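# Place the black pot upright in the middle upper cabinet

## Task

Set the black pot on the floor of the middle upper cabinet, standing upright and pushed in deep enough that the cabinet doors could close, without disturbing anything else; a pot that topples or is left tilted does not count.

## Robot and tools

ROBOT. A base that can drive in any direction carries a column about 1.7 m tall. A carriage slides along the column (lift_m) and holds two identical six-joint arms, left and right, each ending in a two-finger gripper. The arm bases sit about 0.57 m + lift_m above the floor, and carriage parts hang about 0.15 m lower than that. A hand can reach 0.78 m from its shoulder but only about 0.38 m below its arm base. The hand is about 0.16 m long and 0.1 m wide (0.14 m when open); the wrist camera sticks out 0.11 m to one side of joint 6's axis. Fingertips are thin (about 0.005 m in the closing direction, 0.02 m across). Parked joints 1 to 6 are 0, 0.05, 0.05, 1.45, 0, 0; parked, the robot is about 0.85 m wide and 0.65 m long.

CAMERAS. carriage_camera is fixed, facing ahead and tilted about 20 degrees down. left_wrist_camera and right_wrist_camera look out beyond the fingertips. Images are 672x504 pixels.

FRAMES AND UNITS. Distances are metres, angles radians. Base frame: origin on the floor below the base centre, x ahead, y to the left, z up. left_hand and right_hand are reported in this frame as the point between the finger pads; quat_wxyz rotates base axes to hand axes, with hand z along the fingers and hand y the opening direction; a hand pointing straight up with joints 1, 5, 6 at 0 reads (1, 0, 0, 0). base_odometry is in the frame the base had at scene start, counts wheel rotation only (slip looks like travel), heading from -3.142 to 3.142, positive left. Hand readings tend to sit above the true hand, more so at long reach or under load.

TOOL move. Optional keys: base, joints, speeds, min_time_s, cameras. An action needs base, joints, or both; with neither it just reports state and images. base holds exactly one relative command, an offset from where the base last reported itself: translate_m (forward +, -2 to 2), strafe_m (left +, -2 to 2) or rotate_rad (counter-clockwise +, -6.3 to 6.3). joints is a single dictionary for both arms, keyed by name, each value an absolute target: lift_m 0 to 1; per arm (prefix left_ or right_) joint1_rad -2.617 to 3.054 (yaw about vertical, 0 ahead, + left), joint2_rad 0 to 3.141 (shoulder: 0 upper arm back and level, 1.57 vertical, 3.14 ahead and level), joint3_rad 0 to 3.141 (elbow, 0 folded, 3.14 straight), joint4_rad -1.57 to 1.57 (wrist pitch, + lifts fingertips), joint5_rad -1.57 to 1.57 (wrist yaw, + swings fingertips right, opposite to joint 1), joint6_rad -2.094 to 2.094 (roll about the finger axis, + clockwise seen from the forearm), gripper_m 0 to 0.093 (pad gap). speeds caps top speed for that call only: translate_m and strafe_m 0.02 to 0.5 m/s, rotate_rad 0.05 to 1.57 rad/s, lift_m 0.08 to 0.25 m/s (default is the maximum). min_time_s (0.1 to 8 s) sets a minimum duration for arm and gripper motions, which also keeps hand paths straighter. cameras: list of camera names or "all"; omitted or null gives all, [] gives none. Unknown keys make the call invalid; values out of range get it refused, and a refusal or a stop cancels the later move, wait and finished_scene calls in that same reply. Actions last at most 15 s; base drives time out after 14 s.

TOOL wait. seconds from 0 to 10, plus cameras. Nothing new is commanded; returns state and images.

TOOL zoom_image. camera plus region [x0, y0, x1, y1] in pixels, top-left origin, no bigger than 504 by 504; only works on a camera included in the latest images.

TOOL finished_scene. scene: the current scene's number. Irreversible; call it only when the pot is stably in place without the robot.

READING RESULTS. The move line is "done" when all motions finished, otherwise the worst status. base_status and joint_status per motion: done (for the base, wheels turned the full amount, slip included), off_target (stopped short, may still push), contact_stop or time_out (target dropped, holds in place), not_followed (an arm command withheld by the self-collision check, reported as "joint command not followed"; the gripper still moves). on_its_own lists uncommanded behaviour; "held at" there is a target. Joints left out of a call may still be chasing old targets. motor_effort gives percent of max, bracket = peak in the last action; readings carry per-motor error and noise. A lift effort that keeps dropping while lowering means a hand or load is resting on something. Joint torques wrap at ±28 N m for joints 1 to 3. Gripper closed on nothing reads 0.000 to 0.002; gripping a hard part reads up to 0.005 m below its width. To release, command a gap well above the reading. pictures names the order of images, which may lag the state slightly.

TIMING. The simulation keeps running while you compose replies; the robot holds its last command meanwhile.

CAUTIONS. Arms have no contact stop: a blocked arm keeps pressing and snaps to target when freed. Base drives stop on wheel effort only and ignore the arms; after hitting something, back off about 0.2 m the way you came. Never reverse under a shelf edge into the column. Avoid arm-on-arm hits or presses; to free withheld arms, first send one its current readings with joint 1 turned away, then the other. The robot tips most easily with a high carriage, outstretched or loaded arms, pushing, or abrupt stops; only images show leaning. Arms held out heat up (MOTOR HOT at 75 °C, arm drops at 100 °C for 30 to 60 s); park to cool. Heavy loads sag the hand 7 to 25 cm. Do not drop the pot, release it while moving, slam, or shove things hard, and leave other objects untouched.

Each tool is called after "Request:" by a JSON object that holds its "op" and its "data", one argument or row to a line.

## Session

Request:
{"op": "move", "data": {

}}

Request:
{"op": "zoom_image", "data": {
  "camera": "carriage_camera",
  "region": [160, 150, 540, 435]
}}

Scene clock: 0.00 s.
Joint torques (N m): no reading
base_odometry: x=+0.000 y=+0.000 heading=+0.000
base_status: not commanded
joint_positions: lift_m=+0.300 left_joint1_rad=+0.004 left_joint2_rad=+0.038 left_joint3_rad=+0.032 left_joint4_rad=+1.473 left_joint5_rad=+0.016 left_joint6_rad=-0.004 left_gripper_m=+0.09396 right_joint1_rad=-0.013 right_joint2_rad=+0.032 right_joint3_rad=+0.046 right_joint4_rad=+1.480 right_joint5_rad=-0.045 right_joint6_rad=-0.037 right_gripper_m=+0.09396
joint_status: not commanded
motor_effort: lift_m=+23 drive_wheels=-2
left_hand: x=+0.2496 y=+0.3008 z=+1.3008 quat_wxyz=(+0.999, +0.008, +0.052, +0.000) (m; base frame)
right_hand: x=+0.2418 y=-0.2960 z=+1.3045 quat_wxyz=(+0.999, -0.023, +0.038, -0.024) (m; base frame)
pictures: carriage_camera, left_wrist_camera, right_wrist_camera

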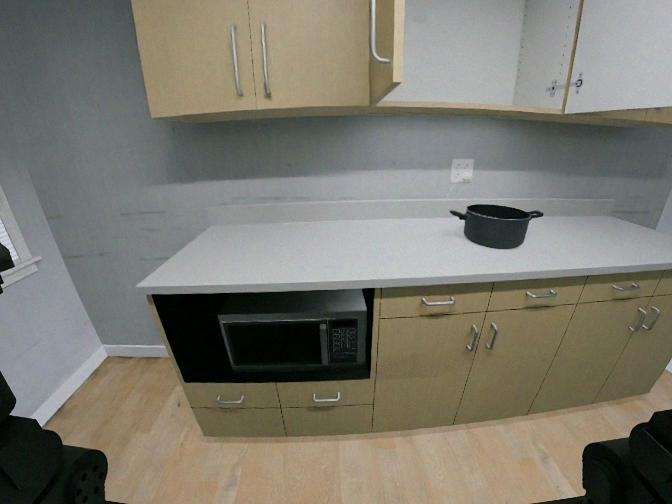

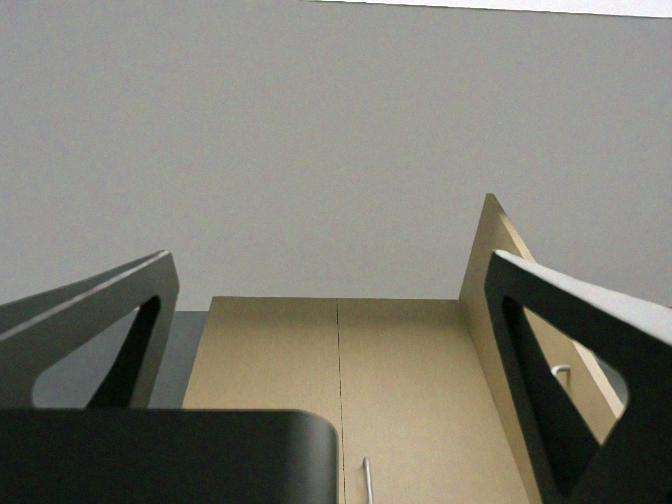

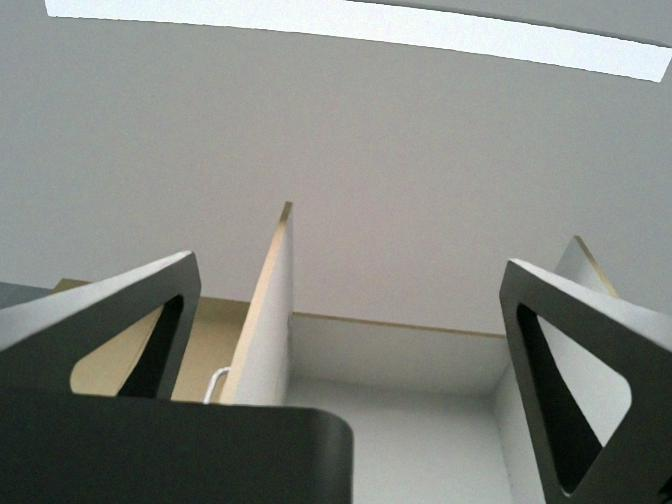

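Scaled by 1.326 from the camera's 672x504 image, which has a finer 960x720 frame.

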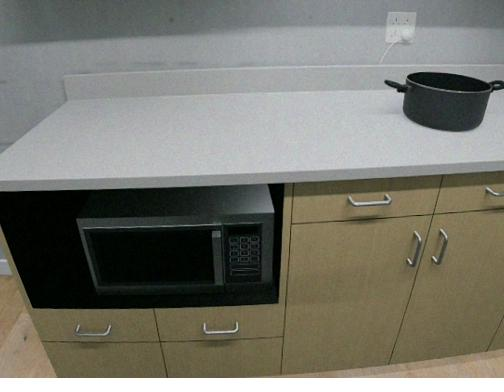

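Request:
{"op": "zoom_image", "data": {
  "camera": "carriage_camera",
  "region": [430, 150, 580, 262]
}}

Request:
{"op": "zoom_image", "data": {
  "camera": "carriage_camera",
  "region": [340, 0, 672, 249]
}}

Request:
{"op": "zoom_image", "data": {
  "camera": "carriage_camera",
  "region": [180, 250, 672, 500]
}}

Scaled by 3.360 from the camera's 672x504 image, which has a finer 960x720 frame.

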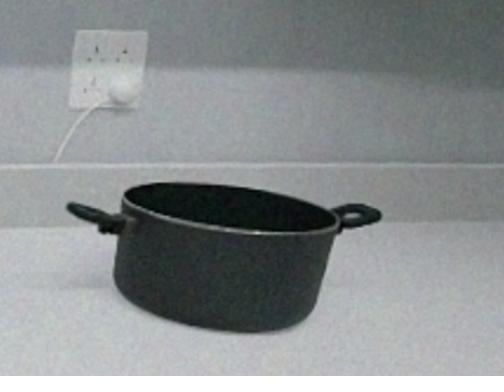

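Scaled by 1.518 from the camera's 672x504 image, which has a finer 960x720 frame.

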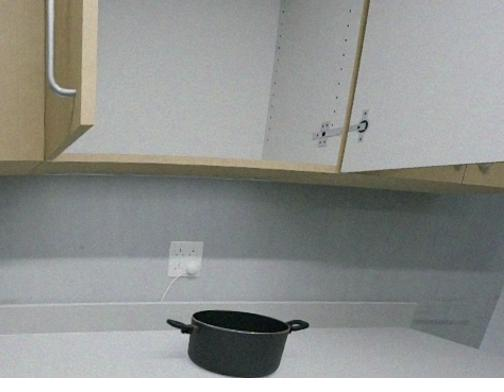

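Scaled by 1.024 from the camera's 672x504 image, which has a finer 960x720 frame.

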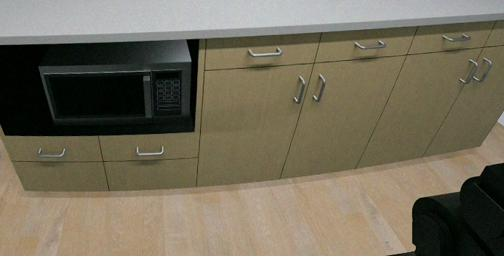

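Request:
{"op": "move", "data": {
  "base": {"strafe_m": -0.6},
  "joints": {"left_joint1_rad": -0.316, "left_joint2_rad": 2.157, "left_joint3_rad": 1.195, "left_joint4_rad": 0.962, "left_joint5_rad": -0.316, "left_joint6_rad": -1.2, "left_gripper_m": 0.09, "right_joint1_rad": 0.316, "right_joint2_rad": 2.157, "right_joint3_rad": 1.195, "right_joint4_rad": 0.962, "right_joint5_rad": 0.316, "right_joint6_rad": 1.2, "right_gripper_m": 0.09},
  "speeds": {"strafe_m": 0.3},
  "min_time_s": 2.5,
  "cameras": ["carriage_camera"]
}}

Request:
{"op": "zoom_image", "data": {
  "camera": "carriage_camera",
  "region": [250, 180, 430, 315]
}}

Scene clock: 11.57 s.
Joint torques (N m): left_arm=[-0.38 -13.46 7.9 2.35 -0.11 -0.01] | right_arm=[0.28 -12.14 7.5 1.99 0.16 0.07]
move: done
base_odometry: x=+0.000 y=-0.600 heading=+0.000
base_status: done
joint_positions: lift_m=+0.300 left_joint1_rad=-0.313 left_joint2_rad=+2.159 left_joint3_rad=+1.169 left_joint4_rad=+0.958 left_joint5_rad=-0.302 left_joint6_rad=-1.190 left_gripper_m=+0.09013 right_joint1_rad=+0.311 right_joint2_rad=+2.158 right_joint3_rad=+1.164 right_joint4_rad=+0.956 right_joint5_rad=+0.303 right_joint6_rad=+1.186 right_gripper_m=+0.09011
joint_status: all done
motor_effort: lift_m=+23(23) drive_wheels=-4(9)
left_hand: x=+0.7989 y=+0.1707 z=+1.0280 quat_wxyz=(+0.576, -0.396, +0.598, -0.391) (m; base frame)
right_hand: x=+0.7983 y=-0.1723 z=+1.0256 quat_wxyz=(+0.576, +0.397, +0.601, +0.387) (m; base frame)
pictures: carriage_camera

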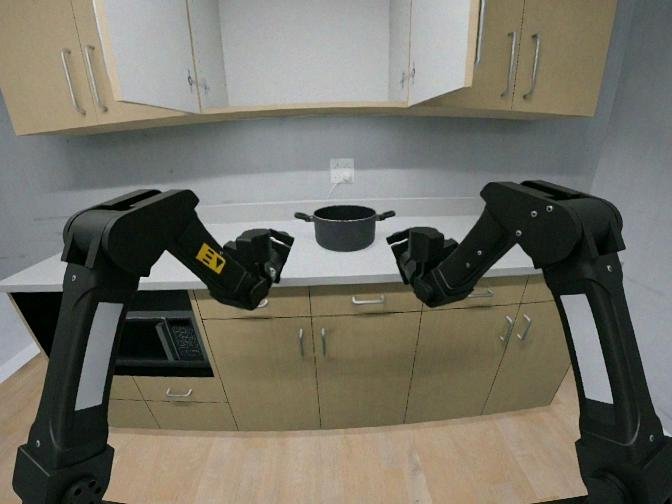

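Scaled by 2.800 from the camera's 672x504 image, which has a finer 960x720 frame.

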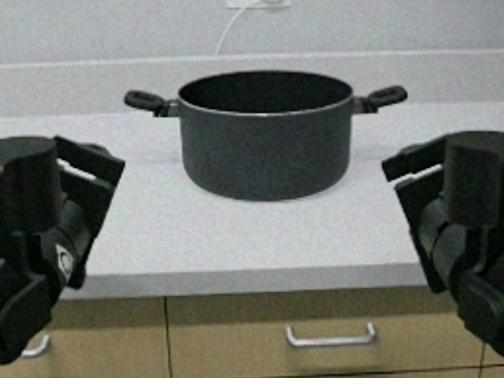

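Request:
{"op": "zoom_image", "data": {
  "camera": "carriage_camera",
  "region": [230, 200, 440, 320]
}}

Request:
{"op": "zoom_image", "data": {
  "camera": "carriage_camera",
  "region": [90, 0, 500, 130]
}}

Scaled by 2.400 from the camera's 672x504 image, which has a finer 960x720 frame.

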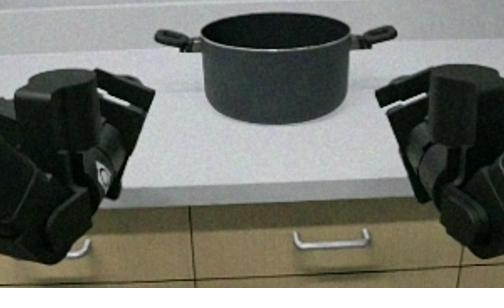

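Scaled by 1.229 from the camera's 672x504 image, which has a finer 960x720 frame.

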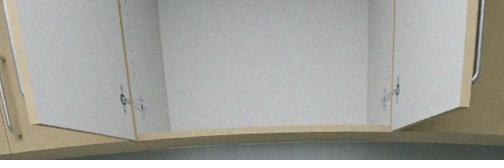

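Request:
{"op": "move", "data": {
  "base": {"strafe_m": -0.03},
  "speeds": {"strafe_m": 0.1},
  "cameras": []
}}

Request:
{"op": "move", "data": {
  "base": {"translate_m": 0.225},
  "speeds": {"translate_m": 0.25},
  "cameras": ["carriage_camera", "left_wrist_camera", "right_wrist_camera"]
}}

Scene clock: 17.73 s.
Joint torques (N m): left_arm=[-0.03 -13.48 7.82 2.35 -0.07 -0.01] | right_arm=[0.12 -12.05 7.49 1.98 0.12 0.05]
move: done
base_odometry: x=-0.001 y=-0.630 heading=+0.000
base_status: done
joint_positions: lift_m=+0.300 left_joint1_rad=-0.317 left_joint2_rad=+2.159 left_joint3_rad=+1.169 left_joint4_rad=+0.957 left_joint5_rad=-0.305 left_joint6_rad=-1.190 left_gripper_m=+0.09013 right_joint1_rad=+0.312 right_joint2_rad=+2.158 right_joint3_rad=+1.164 right_joint4_rad=+0.955 right_joint5_rad=+0.305 right_joint6_rad=+1.186 right_gripper_m=+0.09011
joint_status: not commanded
motor_effort: lift_m=+23(23) drive_wheels=-4(10)
left_hand: x=+0.7984 y=+0.1693 z=+1.0279 quat_wxyz=(+0.576, -0.396, +0.599, -0.391) (m; base frame)
right_hand: x=+0.7981 y=-0.1720 z=+1.0255 quat_wxyz=(+0.576, +0.397, +0.601, +0.386) (m; base frame)
pictures: none
No camera images: "cameras" was empty.

Scene clock: 20.00 s.
Joint torques (N m): left_arm=[-0.08 -13.53 7.91 2.36 -0.08 0] | right_arm=[0.14 -12.19 7.42 2 0.14 0.06]
move: done
base_odometry: x=+0.224 y=-0.630 heading=-0.001
base_status: done
joint_positions: lift_m=+0.300 left_joint1_rad=-0.316 left_joint2_rad=+2.159 left_joint3_rad=+1.169 left_joint4_rad=+0.955 left_joint5_rad=-0.305 left_joint6_rad=-1.190 left_gripper_m=+0.09013 right_joint1_rad=+0.313 right_joint2_rad=+2.159 right_joint3_rad=+1.164 right_joint4_rad=+0.954 right_joint5_rad=+0.305 right_joint6_rad=+1.186 right_gripper_m=+0.09011
joint_status: not commanded
motor_effort: lift_m=+23(23) drive_wheels=-6(13)
left_hand: x=+0.7985 y=+0.1695 z=+1.0274 quat_wxyz=(+0.576, -0.397, +0.599, -0.390) (m; base frame)
right_hand: x=+0.7980 y=-0.1714 z=+1.0247 quat_wxyz=(+0.576, +0.397, +0.602, +0.386) (m; base frame)
pictures: carriage_camera, left_wrist_camera, right_wrist_camera

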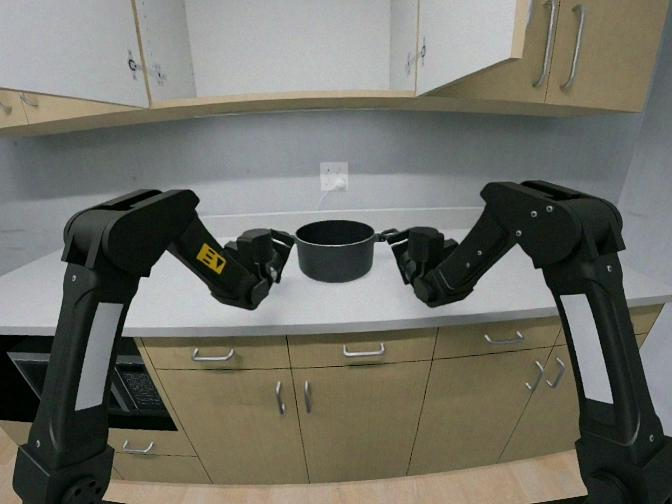

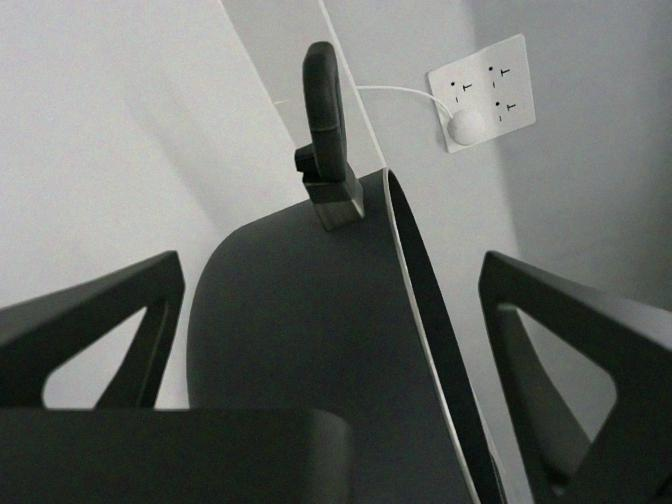

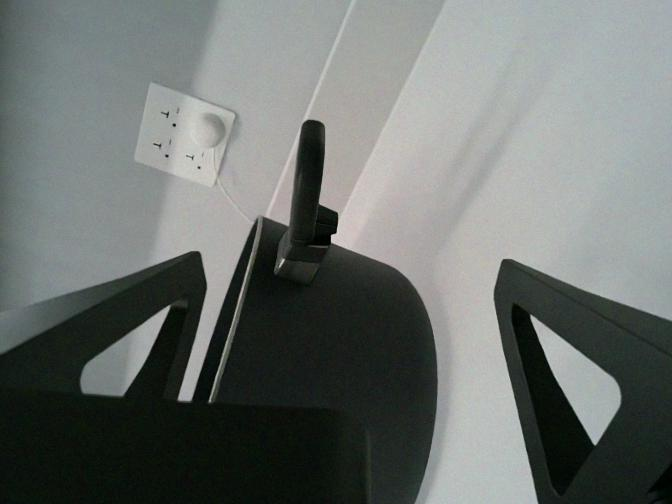

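Request:
{"op": "move", "data": {
  "base": {"strafe_m": 0.021},
  "speeds": {"strafe_m": 0.1},
  "cameras": []
}}

Request:
{"op": "move", "data": {
  "base": {"translate_m": 0.05},
  "joints": {"right_joint3_rad": 1.215},
  "speeds": {"translate_m": 0.1},
  "cameras": ["left_wrist_camera", "right_wrist_camera"]
}}

Scene clock: 23.93 s.
Joint torques (N m): left_arm=[-0.34 -13.48 7.86 2.37 -0.06 0.01] | right_arm=[-0.1 -12.16 7.49 2.01 0.14 0.06]
move: done
base_odometry: x=+0.225 y=-0.610 heading=-0.002
base_status: done
joint_positions: lift_m=+0.300 left_joint1_rad=-0.315 left_joint2_rad=+2.159 left_joint3_rad=+1.169 left_joint4_rad=+0.955 left_joint5_rad=-0.306 left_joint6_rad=-1.190 left_gripper_m=+0.09013 right_joint1_rad=+0.317 right_joint2_rad=+2.159 right_joint3_rad=+1.164 right_joint4_rad=+0.954 right_joint5_rad=+0.306 right_joint6_rad=+1.187 right_gripper_m=+0.09011
joint_status: not commanded
motor_effort: lift_m=+23(23) drive_wheels=-5(8)
left_hand: x=+0.7987 y=+0.1705 z=+1.0274 quat_wxyz=(+0.576, -0.397, +0.599, -0.389) (m; base frame)
right_hand: x=+0.7975 y=-0.1694 z=+1.0247 quat_wxyz=(+0.575, +0.396, +0.602, +0.387) (m; base frame)
pictures: none
No camera images: "cameras" was empty.

Scene clock: 25.13 s.
Joint torques (N m): left_arm=[-0.21 -13.5 7.87 2.38 -0.07 0] | right_arm=[-0.23 -12.34 7.41 2 0.1 0.06]
move: done
base_odometry: x=+0.275 y=-0.609 heading=-0.001
base_status: done
joint_positions: lift_m=+0.300 left_joint1_rad=-0.315 left_joint2_rad=+2.159 left_joint3_rad=+1.169 left_joint4_rad=+0.955 left_joint5_rad=-0.306 left_joint6_rad=-1.190 left_gripper_m=+0.09013 right_joint1_rad=+0.317 right_joint2_rad=+2.159 right_joint3_rad=+1.186 right_joint4_rad=+0.953 right_joint5_rad=+0.306 right_joint6_rad=+1.187 right_gripper_m=+0.09011
joint_status: all done
motor_effort: lift_m=+23(23) drive_wheels=-5(11)
left_hand: x=+0.7986 y=+0.1703 z=+1.0274 quat_wxyz=(+0.576, -0.397, +0.599, -0.389) (m; base frame)
right_hand: x=+0.8011 y=-0.1682 z=+1.0337 quat_wxyz=(+0.580, +0.394, +0.595, +0.393) (m; base frame)
pictures: left_wrist_camera, right_wrist_camera

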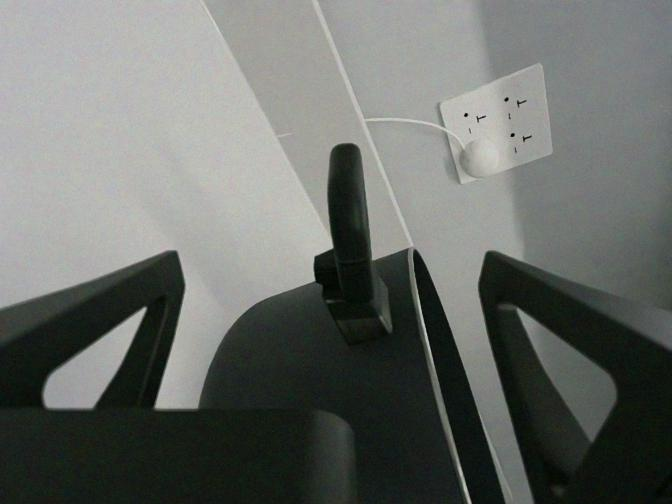

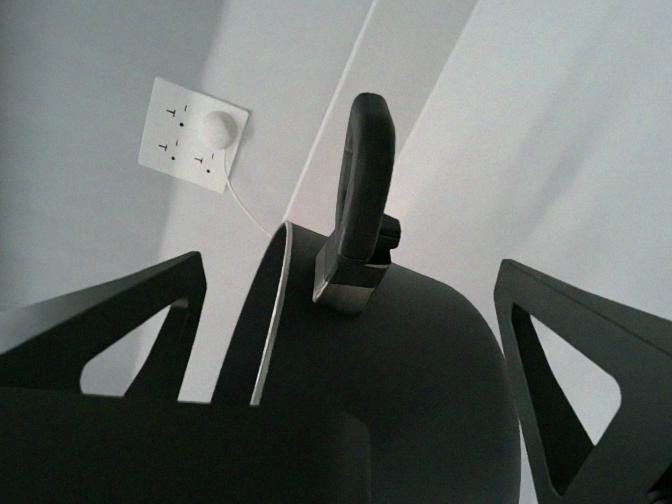

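Request:
{"op": "move", "data": {
  "cameras": ["carriage_camera"]
}}

Request:
{"op": "zoom_image", "data": {
  "camera": "carriage_camera",
  "region": [240, 180, 440, 320]
}}

Scene clock: 28.83 s.
Joint torques (N m): left_arm=[-0.17 -13.52 7.88 2.38 -0.06 0] | right_arm=[-0.14 -12.27 7.39 2.02 0.13 0.07]
base_odometry: x=+0.275 y=-0.609 heading=-0.001
base_status: done
joint_positions: lift_m=+0.300 left_joint1_rad=-0.315 left_joint2_rad=+2.159 left_joint3_rad=+1.169 left_joint4_rad=+0.955 left_joint5_rad=-0.306 left_joint6_rad=-1.190 left_gripper_m=+0.09013 right_joint1_rad=+0.317 right_joint2_rad=+2.159 right_joint3_rad=+1.186 right_joint4_rad=+0.953 right_joint5_rad=+0.306 right_joint6_rad=+1.187 right_gripper_m=+0.09011
joint_status: all done
motor_effort: lift_m=+23(23) drive_wheels=-6(11)
left_hand: x=+0.7986 y=+0.1703 z=+1.0274 quat_wxyz=(+0.576, -0.397, +0.599, -0.389) (m; base frame)
right_hand: x=+0.8011 y=-0.1682 z=+1.0337 quat_wxyz=(+0.580, +0.394, +0.595, +0.393) (m; base frame)
pictures: carriage_camera

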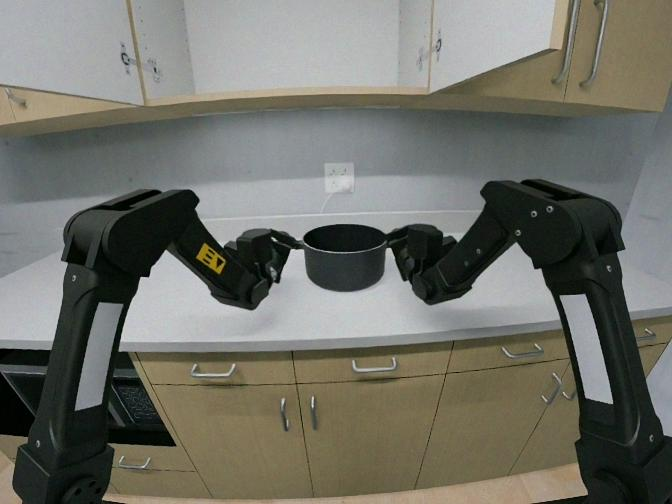

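Scaled by 2.520 from the camera's 672x504 image, which has a finer 960x720 frame.

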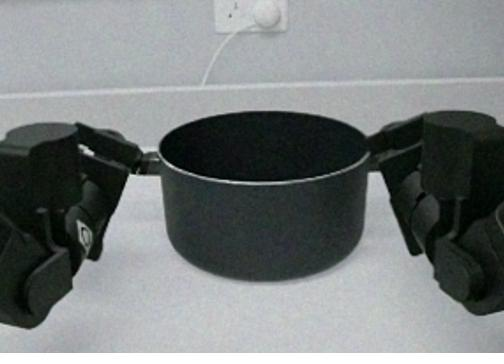

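Request:
{"op": "move", "data": {
  "cameras": ["left_wrist_camera", "right_wrist_camera"]
}}

Scene clock: 29.90 s.
Joint torques (N m): left_arm=[-0.21 -13.45 7.87 2.36 -0.06 -0.01] | right_arm=[-0.21 -12.26 7.39 2 0.11 0.07]
base_odometry: x=+0.275 y=-0.609 heading=-0.001
base_status: done
joint_positions: lift_m=+0.300 left_joint1_rad=-0.315 left_joint2_rad=+2.159 left_joint3_rad=+1.169 left_joint4_rad=+0.955 left_joint5_rad=-0.306 left_joint6_rad=-1.190 left_gripper_m=+0.09013 right_joint1_rad=+0.317 right_joint2_rad=+2.159 right_joint3_rad=+1.186 right_joint4_rad=+0.953 right_joint5_rad=+0.306 right_joint6_rad=+1.187 right_gripper_m=+0.09011
joint_status: all done
motor_effort: lift_m=+23(23) drive_wheels=-5(11)
left_hand: x=+0.7986 y=+0.1703 z=+1.0274 quat_wxyz=(+0.576, -0.397, +0.599, -0.389) (m; base frame)
right_hand: x=+0.8011 y=-0.1682 z=+1.0337 quat_wxyz=(+0.580, +0.394, +0.595, +0.393) (m; base frame)
pictures: left_wrist_camera, right_wrist_camera

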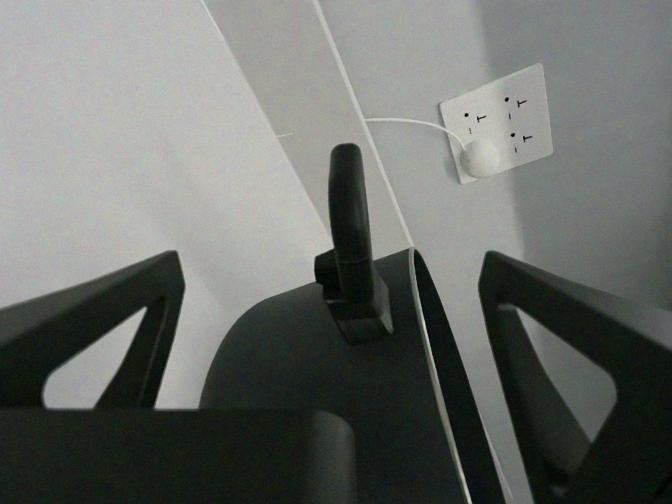

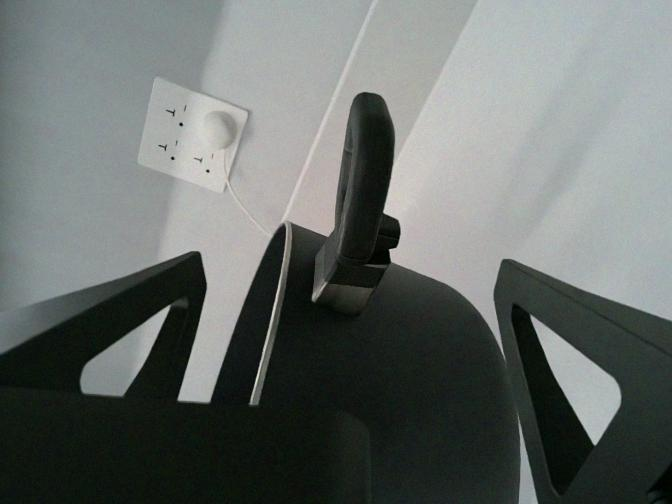

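Request:
{"op": "move", "data": {
  "base": {"strafe_m": -0.011},
  "speeds": {"strafe_m": 0.05},
  "cameras": []
}}

Request:
{"op": "move", "data": {
  "base": {"translate_m": 0.03},
  "joints": {"right_joint3_rad": 1.2},
  "speeds": {"translate_m": 0.06},
  "cameras": ["left_wrist_camera", "right_wrist_camera"]
}}

Scene clock: 32.60 s.
Joint torques (N m): left_arm=[-0.08 -13.49 7.94 2.37 -0.07 -0.01] | right_arm=[0.05 -12.29 7.49 2.01 0.1 0.07]
move: done
base_odometry: x=+0.275 y=-0.620 heading=-0.001
base_status: done
joint_positions: lift_m=+0.300 left_joint1_rad=-0.316 left_joint2_rad=+2.159 left_joint3_rad=+1.169 left_joint4_rad=+0.955 left_joint5_rad=-0.307 left_joint6_rad=-1.190 left_gripper_m=+0.09013 right_joint1_rad=+0.315 right_joint2_rad=+2.159 right_joint3_rad=+1.186 right_joint4_rad=+0.953 right_joint5_rad=+0.307 right_joint6_rad=+1.187 right_gripper_m=+0.09011
joint_status: not commanded
motor_effort: lift_m=+23(23) drive_wheels=+1(9)
left_hand: x=+0.7985 y=+0.1697 z=+1.0274 quat_wxyz=(+0.576, -0.397, +0.599, -0.390) (m; base frame)
right_hand: x=+0.8014 y=-0.1696 z=+1.0337 quat_wxyz=(+0.580, +0.395, +0.595, +0.392) (m; base frame)
pictures: none
No camera images: "cameras" was empty.

Scene clock: 33.63 s.
Joint torques (N m): left_arm=[-0.08 -13.46 7.88 2.38 -0.06 -0.02] | right_arm=[-0.03 -12.22 6.26 2.01 0.1 0.07]
move: done
base_odometry: x=+0.305 y=-0.621 heading=-0.001
base_status: done
joint_positions: lift_m=+0.300 left_joint1_rad=-0.316 left_joint2_rad=+2.159 left_joint3_rad=+1.169 left_joint4_rad=+0.955 left_joint5_rad=-0.307 left_joint6_rad=-1.190 left_gripper_m=+0.09013 right_joint1_rad=+0.316 right_joint2_rad=+2.159 right_joint3_rad=+1.186 right_joint4_rad=+0.953 right_joint5_rad=+0.307 right_joint6_rad=+1.187 right_gripper_m=+0.09011
joint_status: all done
motor_effort: lift_m=+23(23) drive_wheels=-6(9)
left_hand: x=+0.7985 y=+0.1697 z=+1.0273 quat_wxyz=(+0.576, -0.397, +0.599, -0.389) (m; base frame)
right_hand: x=+0.8013 y=-0.1690 z=+1.0337 quat_wxyz=(+0.580, +0.395, +0.595, +0.392) (m; base frame)
pictures: left_wrist_camera, right_wrist_camera

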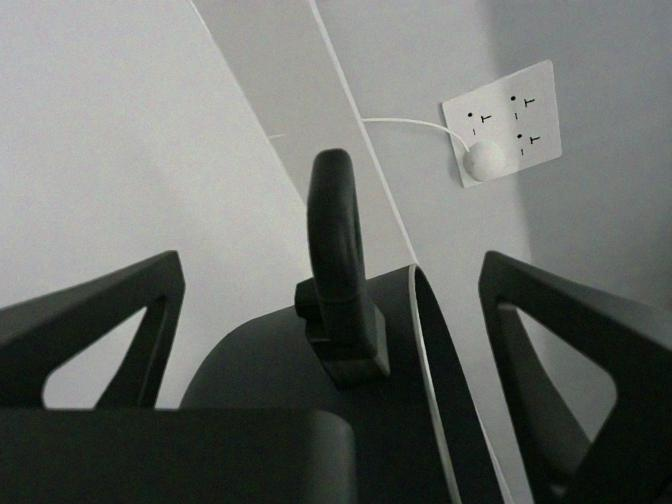

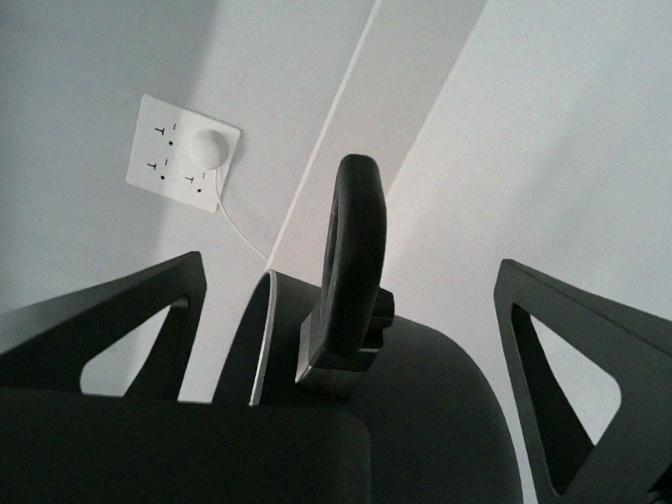

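Request:
{"op": "move", "data": {
  "base": {"translate_m": 0.032},
  "joints": {"left_gripper_m": 0.05, "right_gripper_m": 0.05},
  "min_time_s": 0.8,
  "speeds": {"translate_m": 0.06},
  "cameras": ["left_wrist_camera", "right_wrist_camera"]
}}

Scene clock: 35.47 s.
Joint torques (N m): left_arm=[-0.13 -13.45 7.91 2.39 -0.07 -0.01] | right_arm=[-0.03 -12.16 6.26 2.03 0.09 0.06]
move: done
base_odometry: x=+0.337 y=-0.621 heading=-0.002
base_status: done
joint_positions: lift_m=+0.300 left_joint1_rad=-0.316 left_joint2_rad=+2.159 left_joint3_rad=+1.169 left_joint4_rad=+0.955 left_joint5_rad=-0.307 left_joint6_rad=-1.191 left_gripper_m=+0.05013 right_joint1_rad=+0.316 right_joint2_rad=+2.159 right_joint3_rad=+1.186 right_joint4_rad=+0.953 right_joint5_rad=+0.307 right_joint6_rad=+1.187 right_gripper_m=+0.05011
joint_status: all done
motor_effort: lift_m=+23(23) drive_wheels=-5(10)
left_hand: x=+0.7985 y=+0.1697 z=+1.0273 quat_wxyz=(+0.576, -0.397, +0.599, -0.390) (m; base frame)
right_hand: x=+0.8013 y=-0.1692 z=+1.0336 quat_wxyz=(+0.580, +0.395, +0.595, +0.392) (m; base frame)
pictures: left_wrist_camera, right_wrist_camera

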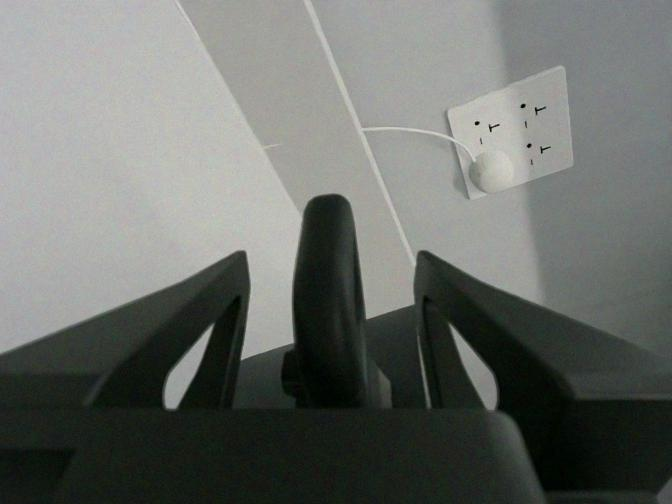

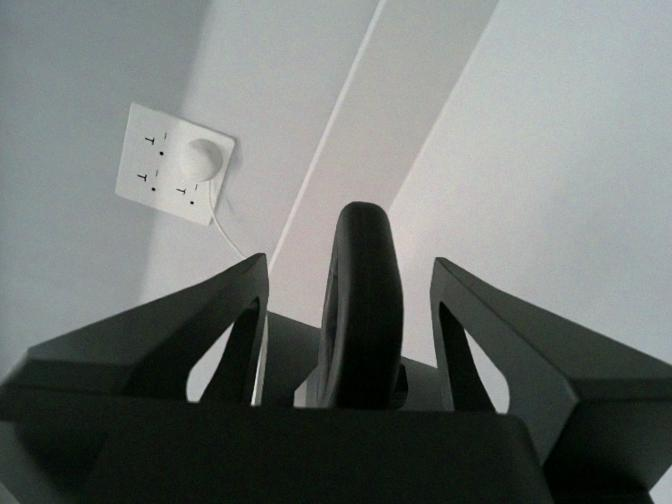

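Request:
{"op": "move", "data": {
  "base": {"translate_m": 0.012},
  "joints": {"left_gripper_m": 0.035, "right_gripper_m": 0.035},
  "min_time_s": 0.6,
  "speeds": {"translate_m": 0.05},
  "cameras": []
}}

Request:
{"op": "move", "data": {
  "joints": {"left_gripper_m": 0.02, "right_gripper_m": 0.02},
  "min_time_s": 0.9,
  "cameras": ["left_wrist_camera", "right_wrist_camera"]
}}

Scene clock: 37.00 s.
Joint torques (N m): left_arm=[-0.09 -13.5 7.84 2.38 -0.05 0] | right_arm=[-0.03 -12.34 6.31 2.02 0.11 0.08]
move: done
base_odometry: x=+0.349 y=-0.621 heading=-0.002
base_status: done
joint_positions: lift_m=+0.300 left_joint1_rad=-0.316 left_joint2_rad=+2.159 left_joint3_rad=+1.169 left_joint4_rad=+0.955 left_joint5_rad=-0.307 left_joint6_rad=-1.191 left_gripper_m=+0.03513 right_joint1_rad=+0.316 right_joint2_rad=+2.159 right_joint3_rad=+1.186 right_joint4_rad=+0.953 right_joint5_rad=+0.307 right_joint6_rad=+1.187 right_gripper_m=+0.03511
joint_status: all done
motor_effort: lift_m=+23(23) drive_wheels=-6(8)
left_hand: x=+0.7985 y=+0.1697 z=+1.0272 quat_wxyz=(+0.576, -0.397, +0.599, -0.389) (m; base frame)
right_hand: x=+0.8013 y=-0.1692 z=+1.0336 quat_wxyz=(+0.580, +0.395, +0.595, +0.392) (m; base frame)
pictures: none
No camera images: "cameras" was empty.

Scene clock: 38.20 s.
Joint torques (N m): left_arm=[-0.09 -13.5 7.83 2.43 -0.04 0] | right_arm=[0.05 -12.48 6.31 2.06 0.11 0.1]
move: done
base_odometry: x=+0.349 y=-0.621 heading=-0.002
base_status: not commanded
joint_positions: lift_m=+0.300 left_joint1_rad=-0.316 left_joint2_rad=+2.159 left_joint3_rad=+1.169 left_joint4_rad=+0.950 left_joint5_rad=-0.308 left_joint6_rad=-1.189 left_gripper_m=+0.02051 right_joint1_rad=+0.316 right_joint2_rad=+2.161 right_joint3_rad=+1.186 right_joint4_rad=+0.947 right_joint5_rad=+0.307 right_joint6_rad=+1.184 right_gripper_m=+0.02087
joint_status: all done
motor_effort: lift_m=+23(23) drive_wheels=-5(7)
left_hand: x=+0.7984 y=+0.1699 z=+1.0262 quat_wxyz=(+0.575, -0.397, +0.601, -0.388) (m; base frame)
right_hand: x=+0.8014 y=-0.1692 z=+1.0313 quat_wxyz=(+0.579, +0.395, +0.598, +0.389) (m; base frame)
pictures: left_wrist_camera, right_wrist_camera

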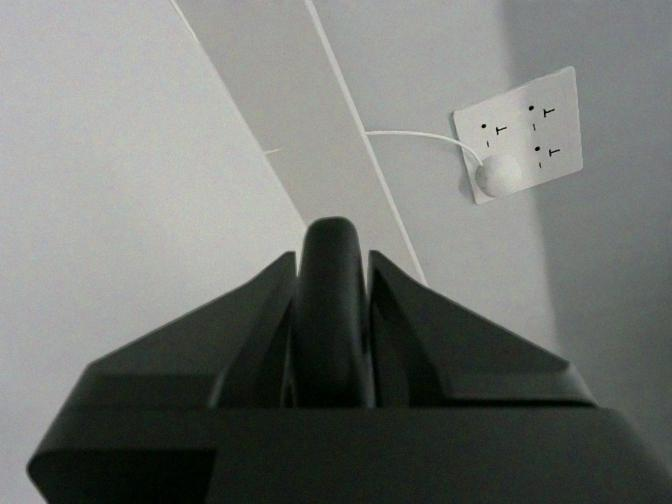

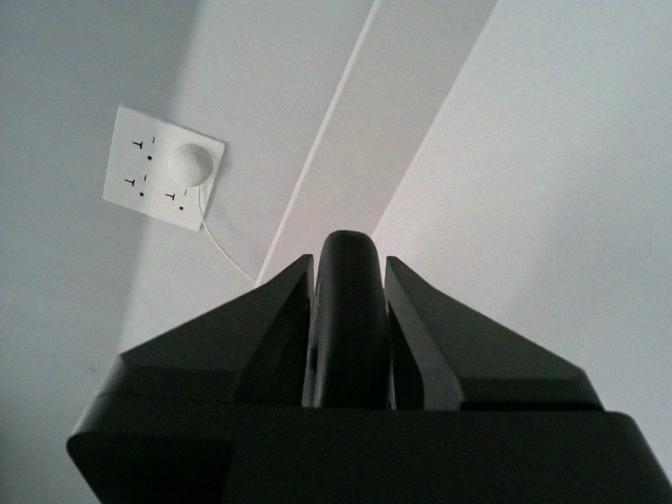

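Request:
{"op": "move", "data": {
  "joints": {"left_gripper_m": 0.011, "right_gripper_m": 0.011},
  "min_time_s": 0.8,
  "cameras": []
}}

Request:
{"op": "move", "data": {
  "joints": {"lift_m": 0.345, "left_joint4_rad": 1.13, "right_joint4_rad": 1.13},
  "speeds": {"lift_m": 0.08},
  "min_time_s": 0.8,
  "cameras": ["carriage_camera"]
}}

Scene clock: 39.93 s.
Joint torques (N m): left_arm=[-0.06 -13.5 7.86 2.43 -0.06 -0.02] | right_arm=[-0.06 -12.45 6.32 2.05 0.14 0.09]
move: off_target
base_odometry: x=+0.349 y=-0.621 heading=-0.002
base_status: not commanded
joint_positions: lift_m=+0.300 left_joint1_rad=-0.316 left_joint2_rad=+2.159 left_joint3_rad=+1.169 left_joint4_rad=+0.950 left_joint5_rad=-0.308 left_joint6_rad=-1.189 left_gripper_m=+0.02049 right_joint1_rad=+0.316 right_joint2_rad=+2.161 right_joint3_rad=+1.186 right_joint4_rad=+0.947 right_joint5_rad=+0.307 right_joint6_rad=+1.184 right_gripper_m=+0.02082
joint_status: left_gripper_m off_target (ended at +0.02050, target +0.01100); right_gripper_m off_target (ended at +0.02082, target +0.01100)
motor_effort: lift_m=+23(23) drive_wheels=-5(6)
left_hand: x=+0.7984 y=+0.1699 z=+1.0262 quat_wxyz=(+0.575, -0.397, +0.601, -0.387) (m; base frame)
right_hand: x=+0.8014 y=-0.1692 z=+1.0311 quat_wxyz=(+0.579, +0.395, +0.598, +0.389) (m; base frame)
pictures: none
No camera images: "cameras" was empty.

Scene clock: 41.03 s.
Joint torques (N m): left_arm=[-0.12 -17.83 7.71 4.27 -0.07 -0.02] | right_arm=[-0.08 -16.34 6.76 3.78 0.12 0.11]
move: off_target
base_odometry: x=+0.349 y=-0.621 heading=-0.002
base_status: not commanded
joint_positions: lift_m=+0.345 left_joint1_rad=-0.316 left_joint2_rad=+2.200 left_joint3_rad=+1.169 left_joint4_rad=+0.952 left_joint5_rad=-0.308 left_joint6_rad=-1.189 left_gripper_m=+0.02029 right_joint1_rad=+0.316 right_joint2_rad=+2.199 right_joint3_rad=+1.177 right_joint4_rad=+0.960 right_joint5_rad=+0.307 right_joint6_rad=+1.184 right_gripper_m=+0.02037
joint_status: left_joint4_rad off_target (ended at +0.952, target +1.130); right_joint4_rad off_target (ended at +0.959, target +1.130); the others done
motor_effort: lift_m=+25(29) drive_wheels=-5(6)
left_hand: x=+0.7996 y=+0.1697 z=+1.0476 quat_wxyz=(+0.566, -0.401, +0.614, -0.376) (m; base frame)
right_hand: x=+0.8012 y=-0.1693 z=+1.0537 quat_wxyz=(+0.571, +0.398, +0.609, +0.380) (m; base frame)
pictures: carriage_camera

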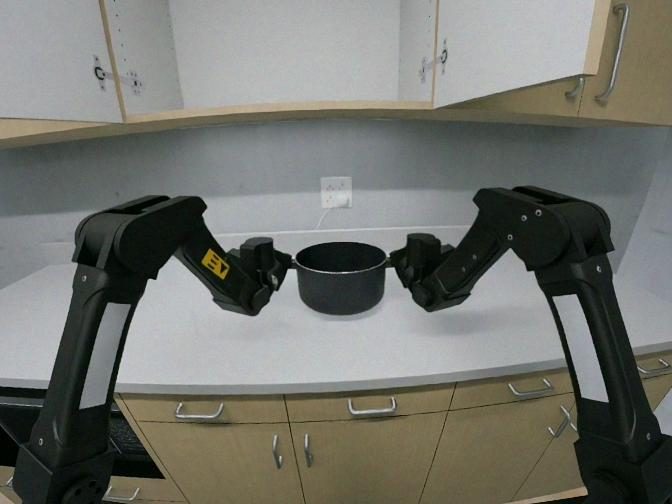

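Request:
{"op": "move", "data": {
  "base": {"translate_m": -0.27},
  "joints": {"lift_m": 0.42, "left_joint4_rad": 1.17, "right_joint4_rad": 1.16},
  "speeds": {"translate_m": 0.2, "lift_m": 0.08},
  "min_time_s": 0.8,
  "cameras": []
}}

Request:
{"op": "move", "data": {
  "base": {"rotate_rad": 0.032},
  "speeds": {"rotate_rad": 0.15},
  "cameras": []
}}

Request:
{"op": "move", "data": {
  "base": {"strafe_m": 0.125},
  "speeds": {"strafe_m": 0.12},
  "cameras": ["carriage_camera"]
}}

Request:
{"op": "zoom_image", "data": {
  "camera": "carriage_camera",
  "region": [90, 0, 594, 378]
}}

Scene clock: 46.13 s.
Joint torques (N m): left_arm=[-0.17 -18.58 7.69 4.26 -0.05 -0.06] | right_arm=[0.01 -17.22 6.68 3.63 0.13 0.13]
move: off_target
base_odometry: x=+0.079 y=-0.621 heading=-0.002
base_status: done
joint_positions: lift_m=+0.420 left_joint1_rad=-0.315 left_joint2_rad=+2.207 left_joint3_rad=+1.169 left_joint4_rad=+0.997 left_joint5_rad=-0.308 left_joint6_rad=-1.185 left_gripper_m=+0.02029 right_joint1_rad=+0.315 right_joint2_rad=+2.207 right_joint3_rad=+1.177 right_joint4_rad=+1.003 right_joint5_rad=+0.307 right_joint6_rad=+1.181 right_gripper_m=+0.02037
joint_status: left_joint4_rad off_target (ended at +0.997, target +1.170); right_joint4_rad off_target (ended at +1.003, target +1.160); the others done
motor_effort: lift_m=+25(29) drive_wheels=-3(13)
left_hand: x=+0.8004 y=+0.1699 z=+1.1294 quat_wxyz=(+0.576, -0.397, +0.602, -0.386) (m; base frame)
right_hand: x=+0.8019 y=-0.1695 z=+1.1342 quat_wxyz=(+0.580, +0.394, +0.598, +0.388) (m; base frame)
pictures: none
No camera images: "cameras" was empty.

Scene clock: 47.00 s.
Joint torques (N m): left_arm=[-0.47 -18.55 7.72 4.24 -0.07 -0.08] | right_arm=[0.13 -17.2 6.95 3.63 0.09 0.14]
move: done
base_odometry: x=+0.079 y=-0.621 heading=+0.029
base_status: done
joint_positions: lift_m=+0.420 left_joint1_rad=-0.312 left_joint2_rad=+2.207 left_joint3_rad=+1.169 left_joint4_rad=+0.997 left_joint5_rad=-0.307 left_joint6_rad=-1.184 left_gripper_m=+0.02029 right_joint1_rad=+0.314 right_joint2_rad=+2.207 right_joint3_rad=+1.176 right_joint4_rad=+1.003 right_joint5_rad=+0.309 right_joint6_rad=+1.179 right_gripper_m=+0.02032
joint_status: not commanded
motor_effort: lift_m=+25(25) drive_wheels=-8(9)
left_hand: x=+0.8009 y=+0.1718 z=+1.1294 quat_wxyz=(+0.577, -0.397, +0.601, -0.385) (m; base frame)
right_hand: x=+0.8018 y=-0.1705 z=+1.1335 quat_wxyz=(+0.580, +0.394, +0.598, +0.387) (m; base frame)
pictures: none
No camera images: "cameras" was empty.

Scene clock: 48.90 s.
Joint torques (N m): left_arm=[-0.47 -18.52 7.65 4.24 -0.07 -0.08] | right_arm=[0.12 -17.33 6.86 3.62 0.09 0.17]
move: done
base_odometry: x=+0.075 y=-0.496 heading=+0.029
base_status: done
joint_positions: lift_m=+0.420 left_joint1_rad=-0.312 left_joint2_rad=+2.207 left_joint3_rad=+1.169 left_joint4_rad=+0.997 left_joint5_rad=-0.308 left_joint6_rad=-1.184 left_gripper_m=+0.02029 right_joint1_rad=+0.313 right_joint2_rad=+2.207 right_joint3_rad=+1.176 right_joint4_rad=+1.003 right_joint5_rad=+0.309 right_joint6_rad=+1.179 right_gripper_m=+0.02032
joint_status: not commanded
motor_effort: lift_m=+25(25) drive_wheels=-3(8)
left_hand: x=+0.8009 y=+0.1719 z=+1.1294 quat_wxyz=(+0.577, -0.397, +0.601, -0.384) (m; base frame)
right_hand: x=+0.8019 y=-0.1709 z=+1.1335 quat_wxyz=(+0.581, +0.394, +0.598, +0.386) (m; base frame)
pictures: carriage_camera

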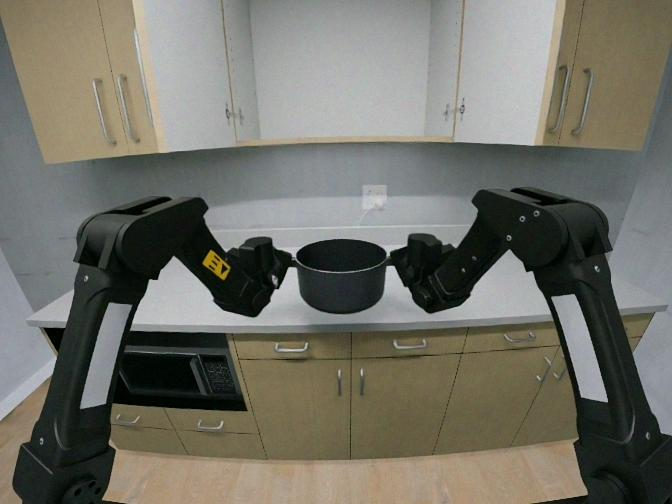

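Scaled by 1.000.

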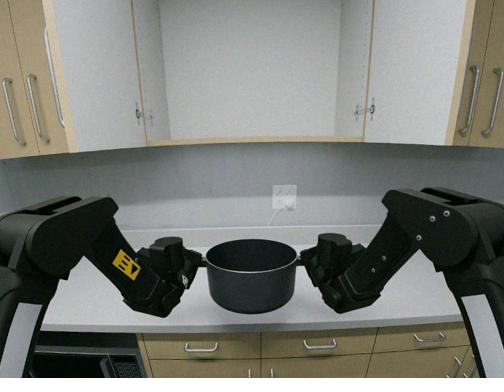

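Request:
{"op": "move", "data": {
  "base": {"strafe_m": -0.028},
  "joints": {"lift_m": 0.87, "left_joint4_rad": 1.19, "right_joint4_rad": 1.17},
  "speeds": {"strafe_m": 0.05, "lift_m": 0.2},
  "cameras": ["carriage_camera"]
}}

Scene clock: 57.27 s.
Joint torques (N m): left_arm=[-0.38 -19.36 8.23 4.2 -0.06 -0.1] | right_arm=[0.12 -18.02 7.1 3.55 0.11 0.15]
move: off_target
base_odometry: x=+0.076 y=-0.524 heading=+0.029
base_status: done
joint_positions: lift_m=+0.870 left_joint1_rad=-0.313 left_joint2_rad=+2.215 left_joint3_rad=+1.163 left_joint4_rad=+1.021 left_joint5_rad=-0.308 left_joint6_rad=-1.184 left_gripper_m=+0.02028 right_joint1_rad=+0.313 right_joint2_rad=+2.214 right_joint3_rad=+1.172 right_joint4_rad=+1.021 right_joint5_rad=+0.309 right_joint6_rad=+1.179 right_gripper_m=+0.02031
joint_status: left_joint4_rad off_target (ended at +1.021, target +1.190); right_joint4_rad off_target (ended at +1.021, target +1.170); the others done
motor_effort: lift_m=+25(30) drive_wheels=-1(10)
left_hand: x=+0.7998 y=+0.1713 z=+1.5777 quat_wxyz=(+0.579, -0.396, +0.599, -0.387) (m; base frame)
right_hand: x=+0.8015 y=-0.1711 z=+1.5823 quat_wxyz=(+0.582, +0.394, +0.596, +0.388) (m; base frame)
pictures: carriage_camera

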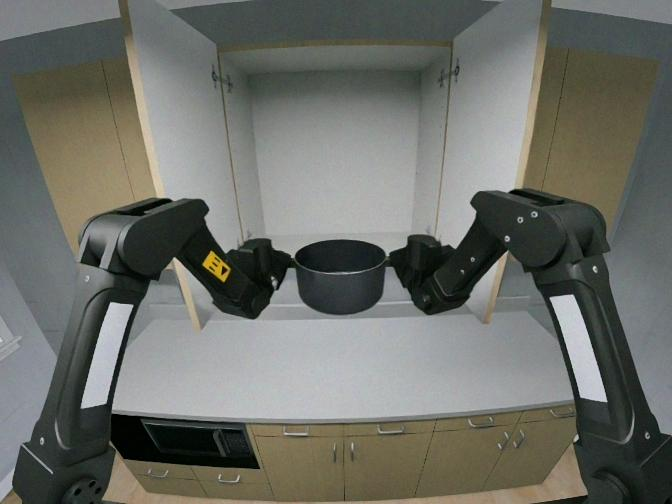

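Request:
{"op": "move", "data": {
  "base": {"translate_m": 0.2},
  "speeds": {"translate_m": 0.2},
  "cameras": ["carriage_camera"]
}}

Scene clock: 61.60 s.
Joint torques (N m): left_arm=[-0.39 -19.36 8.28 4.21 -0.05 -0.07] | right_arm=[0.12 -18.03 7.05 3.56 0.08 0.15]
move: done
base_odometry: x=+0.275 y=-0.518 heading=+0.030
base_status: done
joint_positions: lift_m=+0.870 left_joint1_rad=-0.313 left_joint2_rad=+2.215 left_joint3_rad=+1.163 left_joint4_rad=+1.019 left_joint5_rad=-0.308 left_joint6_rad=-1.184 left_gripper_m=+0.02028 right_joint1_rad=+0.313 right_joint2_rad=+2.214 right_joint3_rad=+1.172 right_joint4_rad=+1.020 right_joint5_rad=+0.309 right_joint6_rad=+1.179 right_gripper_m=+0.02031
joint_status: not commanded
motor_effort: lift_m=+25(25) drive_wheels=-6(12)
left_hand: x=+0.7998 y=+0.1713 z=+1.5773 quat_wxyz=(+0.578, -0.396, +0.599, -0.387) (m; base frame)
right_hand: x=+0.8014 y=-0.1711 z=+1.5820 quat_wxyz=(+0.582, +0.394, +0.596, +0.388) (m; base frame)
pictures: carriage_camera

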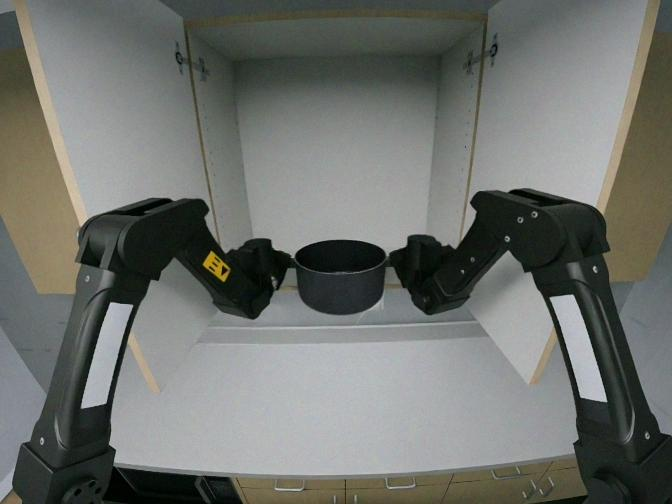

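Request:
{"op": "move", "data": {
  "base": {"translate_m": 0.163},
  "speeds": {"translate_m": 0.1},
  "cameras": ["carriage_camera"]
}}

Request:
{"op": "move", "data": {
  "joints": {"left_joint1_rad": -0.285, "left_joint5_rad": -0.285, "left_joint2_rad": 2.284, "left_joint3_rad": 1.457, "left_joint4_rad": 1.09, "right_joint1_rad": 0.285, "right_joint5_rad": 0.285, "right_joint2_rad": 2.284, "right_joint3_rad": 1.462, "right_joint4_rad": 1.07},
  "min_time_s": 2,
  "cameras": ["carriage_camera"]
}}

Scene clock: 65.13 s.
Joint torques (N m): left_arm=[-0.34 -19.34 8.27 4.24 -0.06 -0.08] | right_arm=[0.21 -18.11 7.13 3.57 0.09 0.18]
move: done
base_odometry: x=+0.438 y=-0.512 heading=+0.031
base_status: done
joint_positions: lift_m=+0.870 left_joint1_rad=-0.313 left_joint2_rad=+2.215 left_joint3_rad=+1.163 left_joint4_rad=+1.017 left_joint5_rad=-0.308 left_joint6_rad=-1.184 left_gripper_m=+0.02028 right_joint1_rad=+0.313 right_joint2_rad=+2.214 right_joint3_rad=+1.172 right_joint4_rad=+1.018 right_joint5_rad=+0.309 right_joint6_rad=+1.179 right_gripper_m=+0.02031
joint_status: not commanded
motor_effort: lift_m=+25(25) drive_wheels=+1(11)
left_hand: x=+0.7998 y=+0.1713 z=+1.5769 quat_wxyz=(+0.578, -0.396, +0.600, -0.386) (m; base frame)
right_hand: x=+0.8014 y=-0.1711 z=+1.5815 quat_wxyz=(+0.582, +0.394, +0.597, +0.387) (m; base frame)
pictures: carriage_camera

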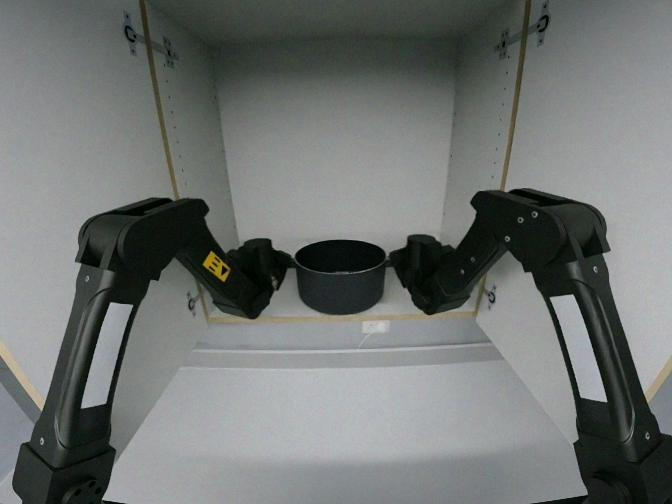

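Scene clock: 67.43 s.
Joint torques (N m): left_arm=[0.21 -19.43 11.88 4.2 0.04 -0.13] | right_arm=[-0.29 -17.65 10.71 3.47 -0.03 0.16]
move: off_target
base_odometry: x=+0.438 y=-0.512 heading=+0.031
base_status: not commanded
joint_positions: lift_m=+0.870 left_joint1_rad=-0.288 left_joint2_rad=+2.328 left_joint3_rad=+1.390 left_joint4_rad=+0.920 left_joint5_rad=-0.287 left_joint6_rad=-1.178 left_gripper_m=+0.02028 right_joint1_rad=+0.287 right_joint2_rad=+2.325 right_joint3_rad=+1.390 right_joint4_rad=+0.927 right_joint5_rad=+0.289 right_joint6_rad=+1.178 right_gripper_m=+0.02031
joint_status: left_joint3_rad off_target (ended at +1.390, target +1.457); left_joint4_rad off_target (ended at +0.920, target +1.090); right_joint3_rad off_target (ended at +1.390, target +1.462); right_joint4_rad off_target (ended at +0.927, target +1.070); the others done
motor_effort: lift_m=+25(25) drive_wheels=+2(6)
left_hand: x=+0.8438 y=+0.1699 z=+1.5827 quat_wxyz=(+0.583, -0.394, +0.594, -0.388) (m; base frame)
right_hand: x=+0.8438 y=-0.1709 z=+1.5860 quat_wxyz=(+0.586, +0.394, +0.591, +0.390) (m; base frame)
pictures: carriage_camera

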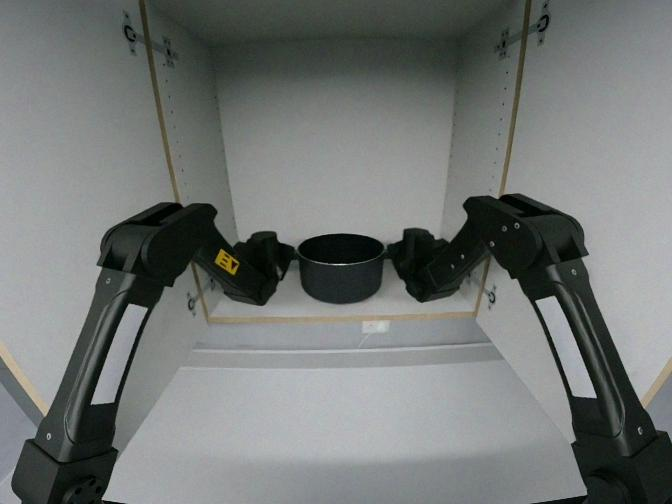

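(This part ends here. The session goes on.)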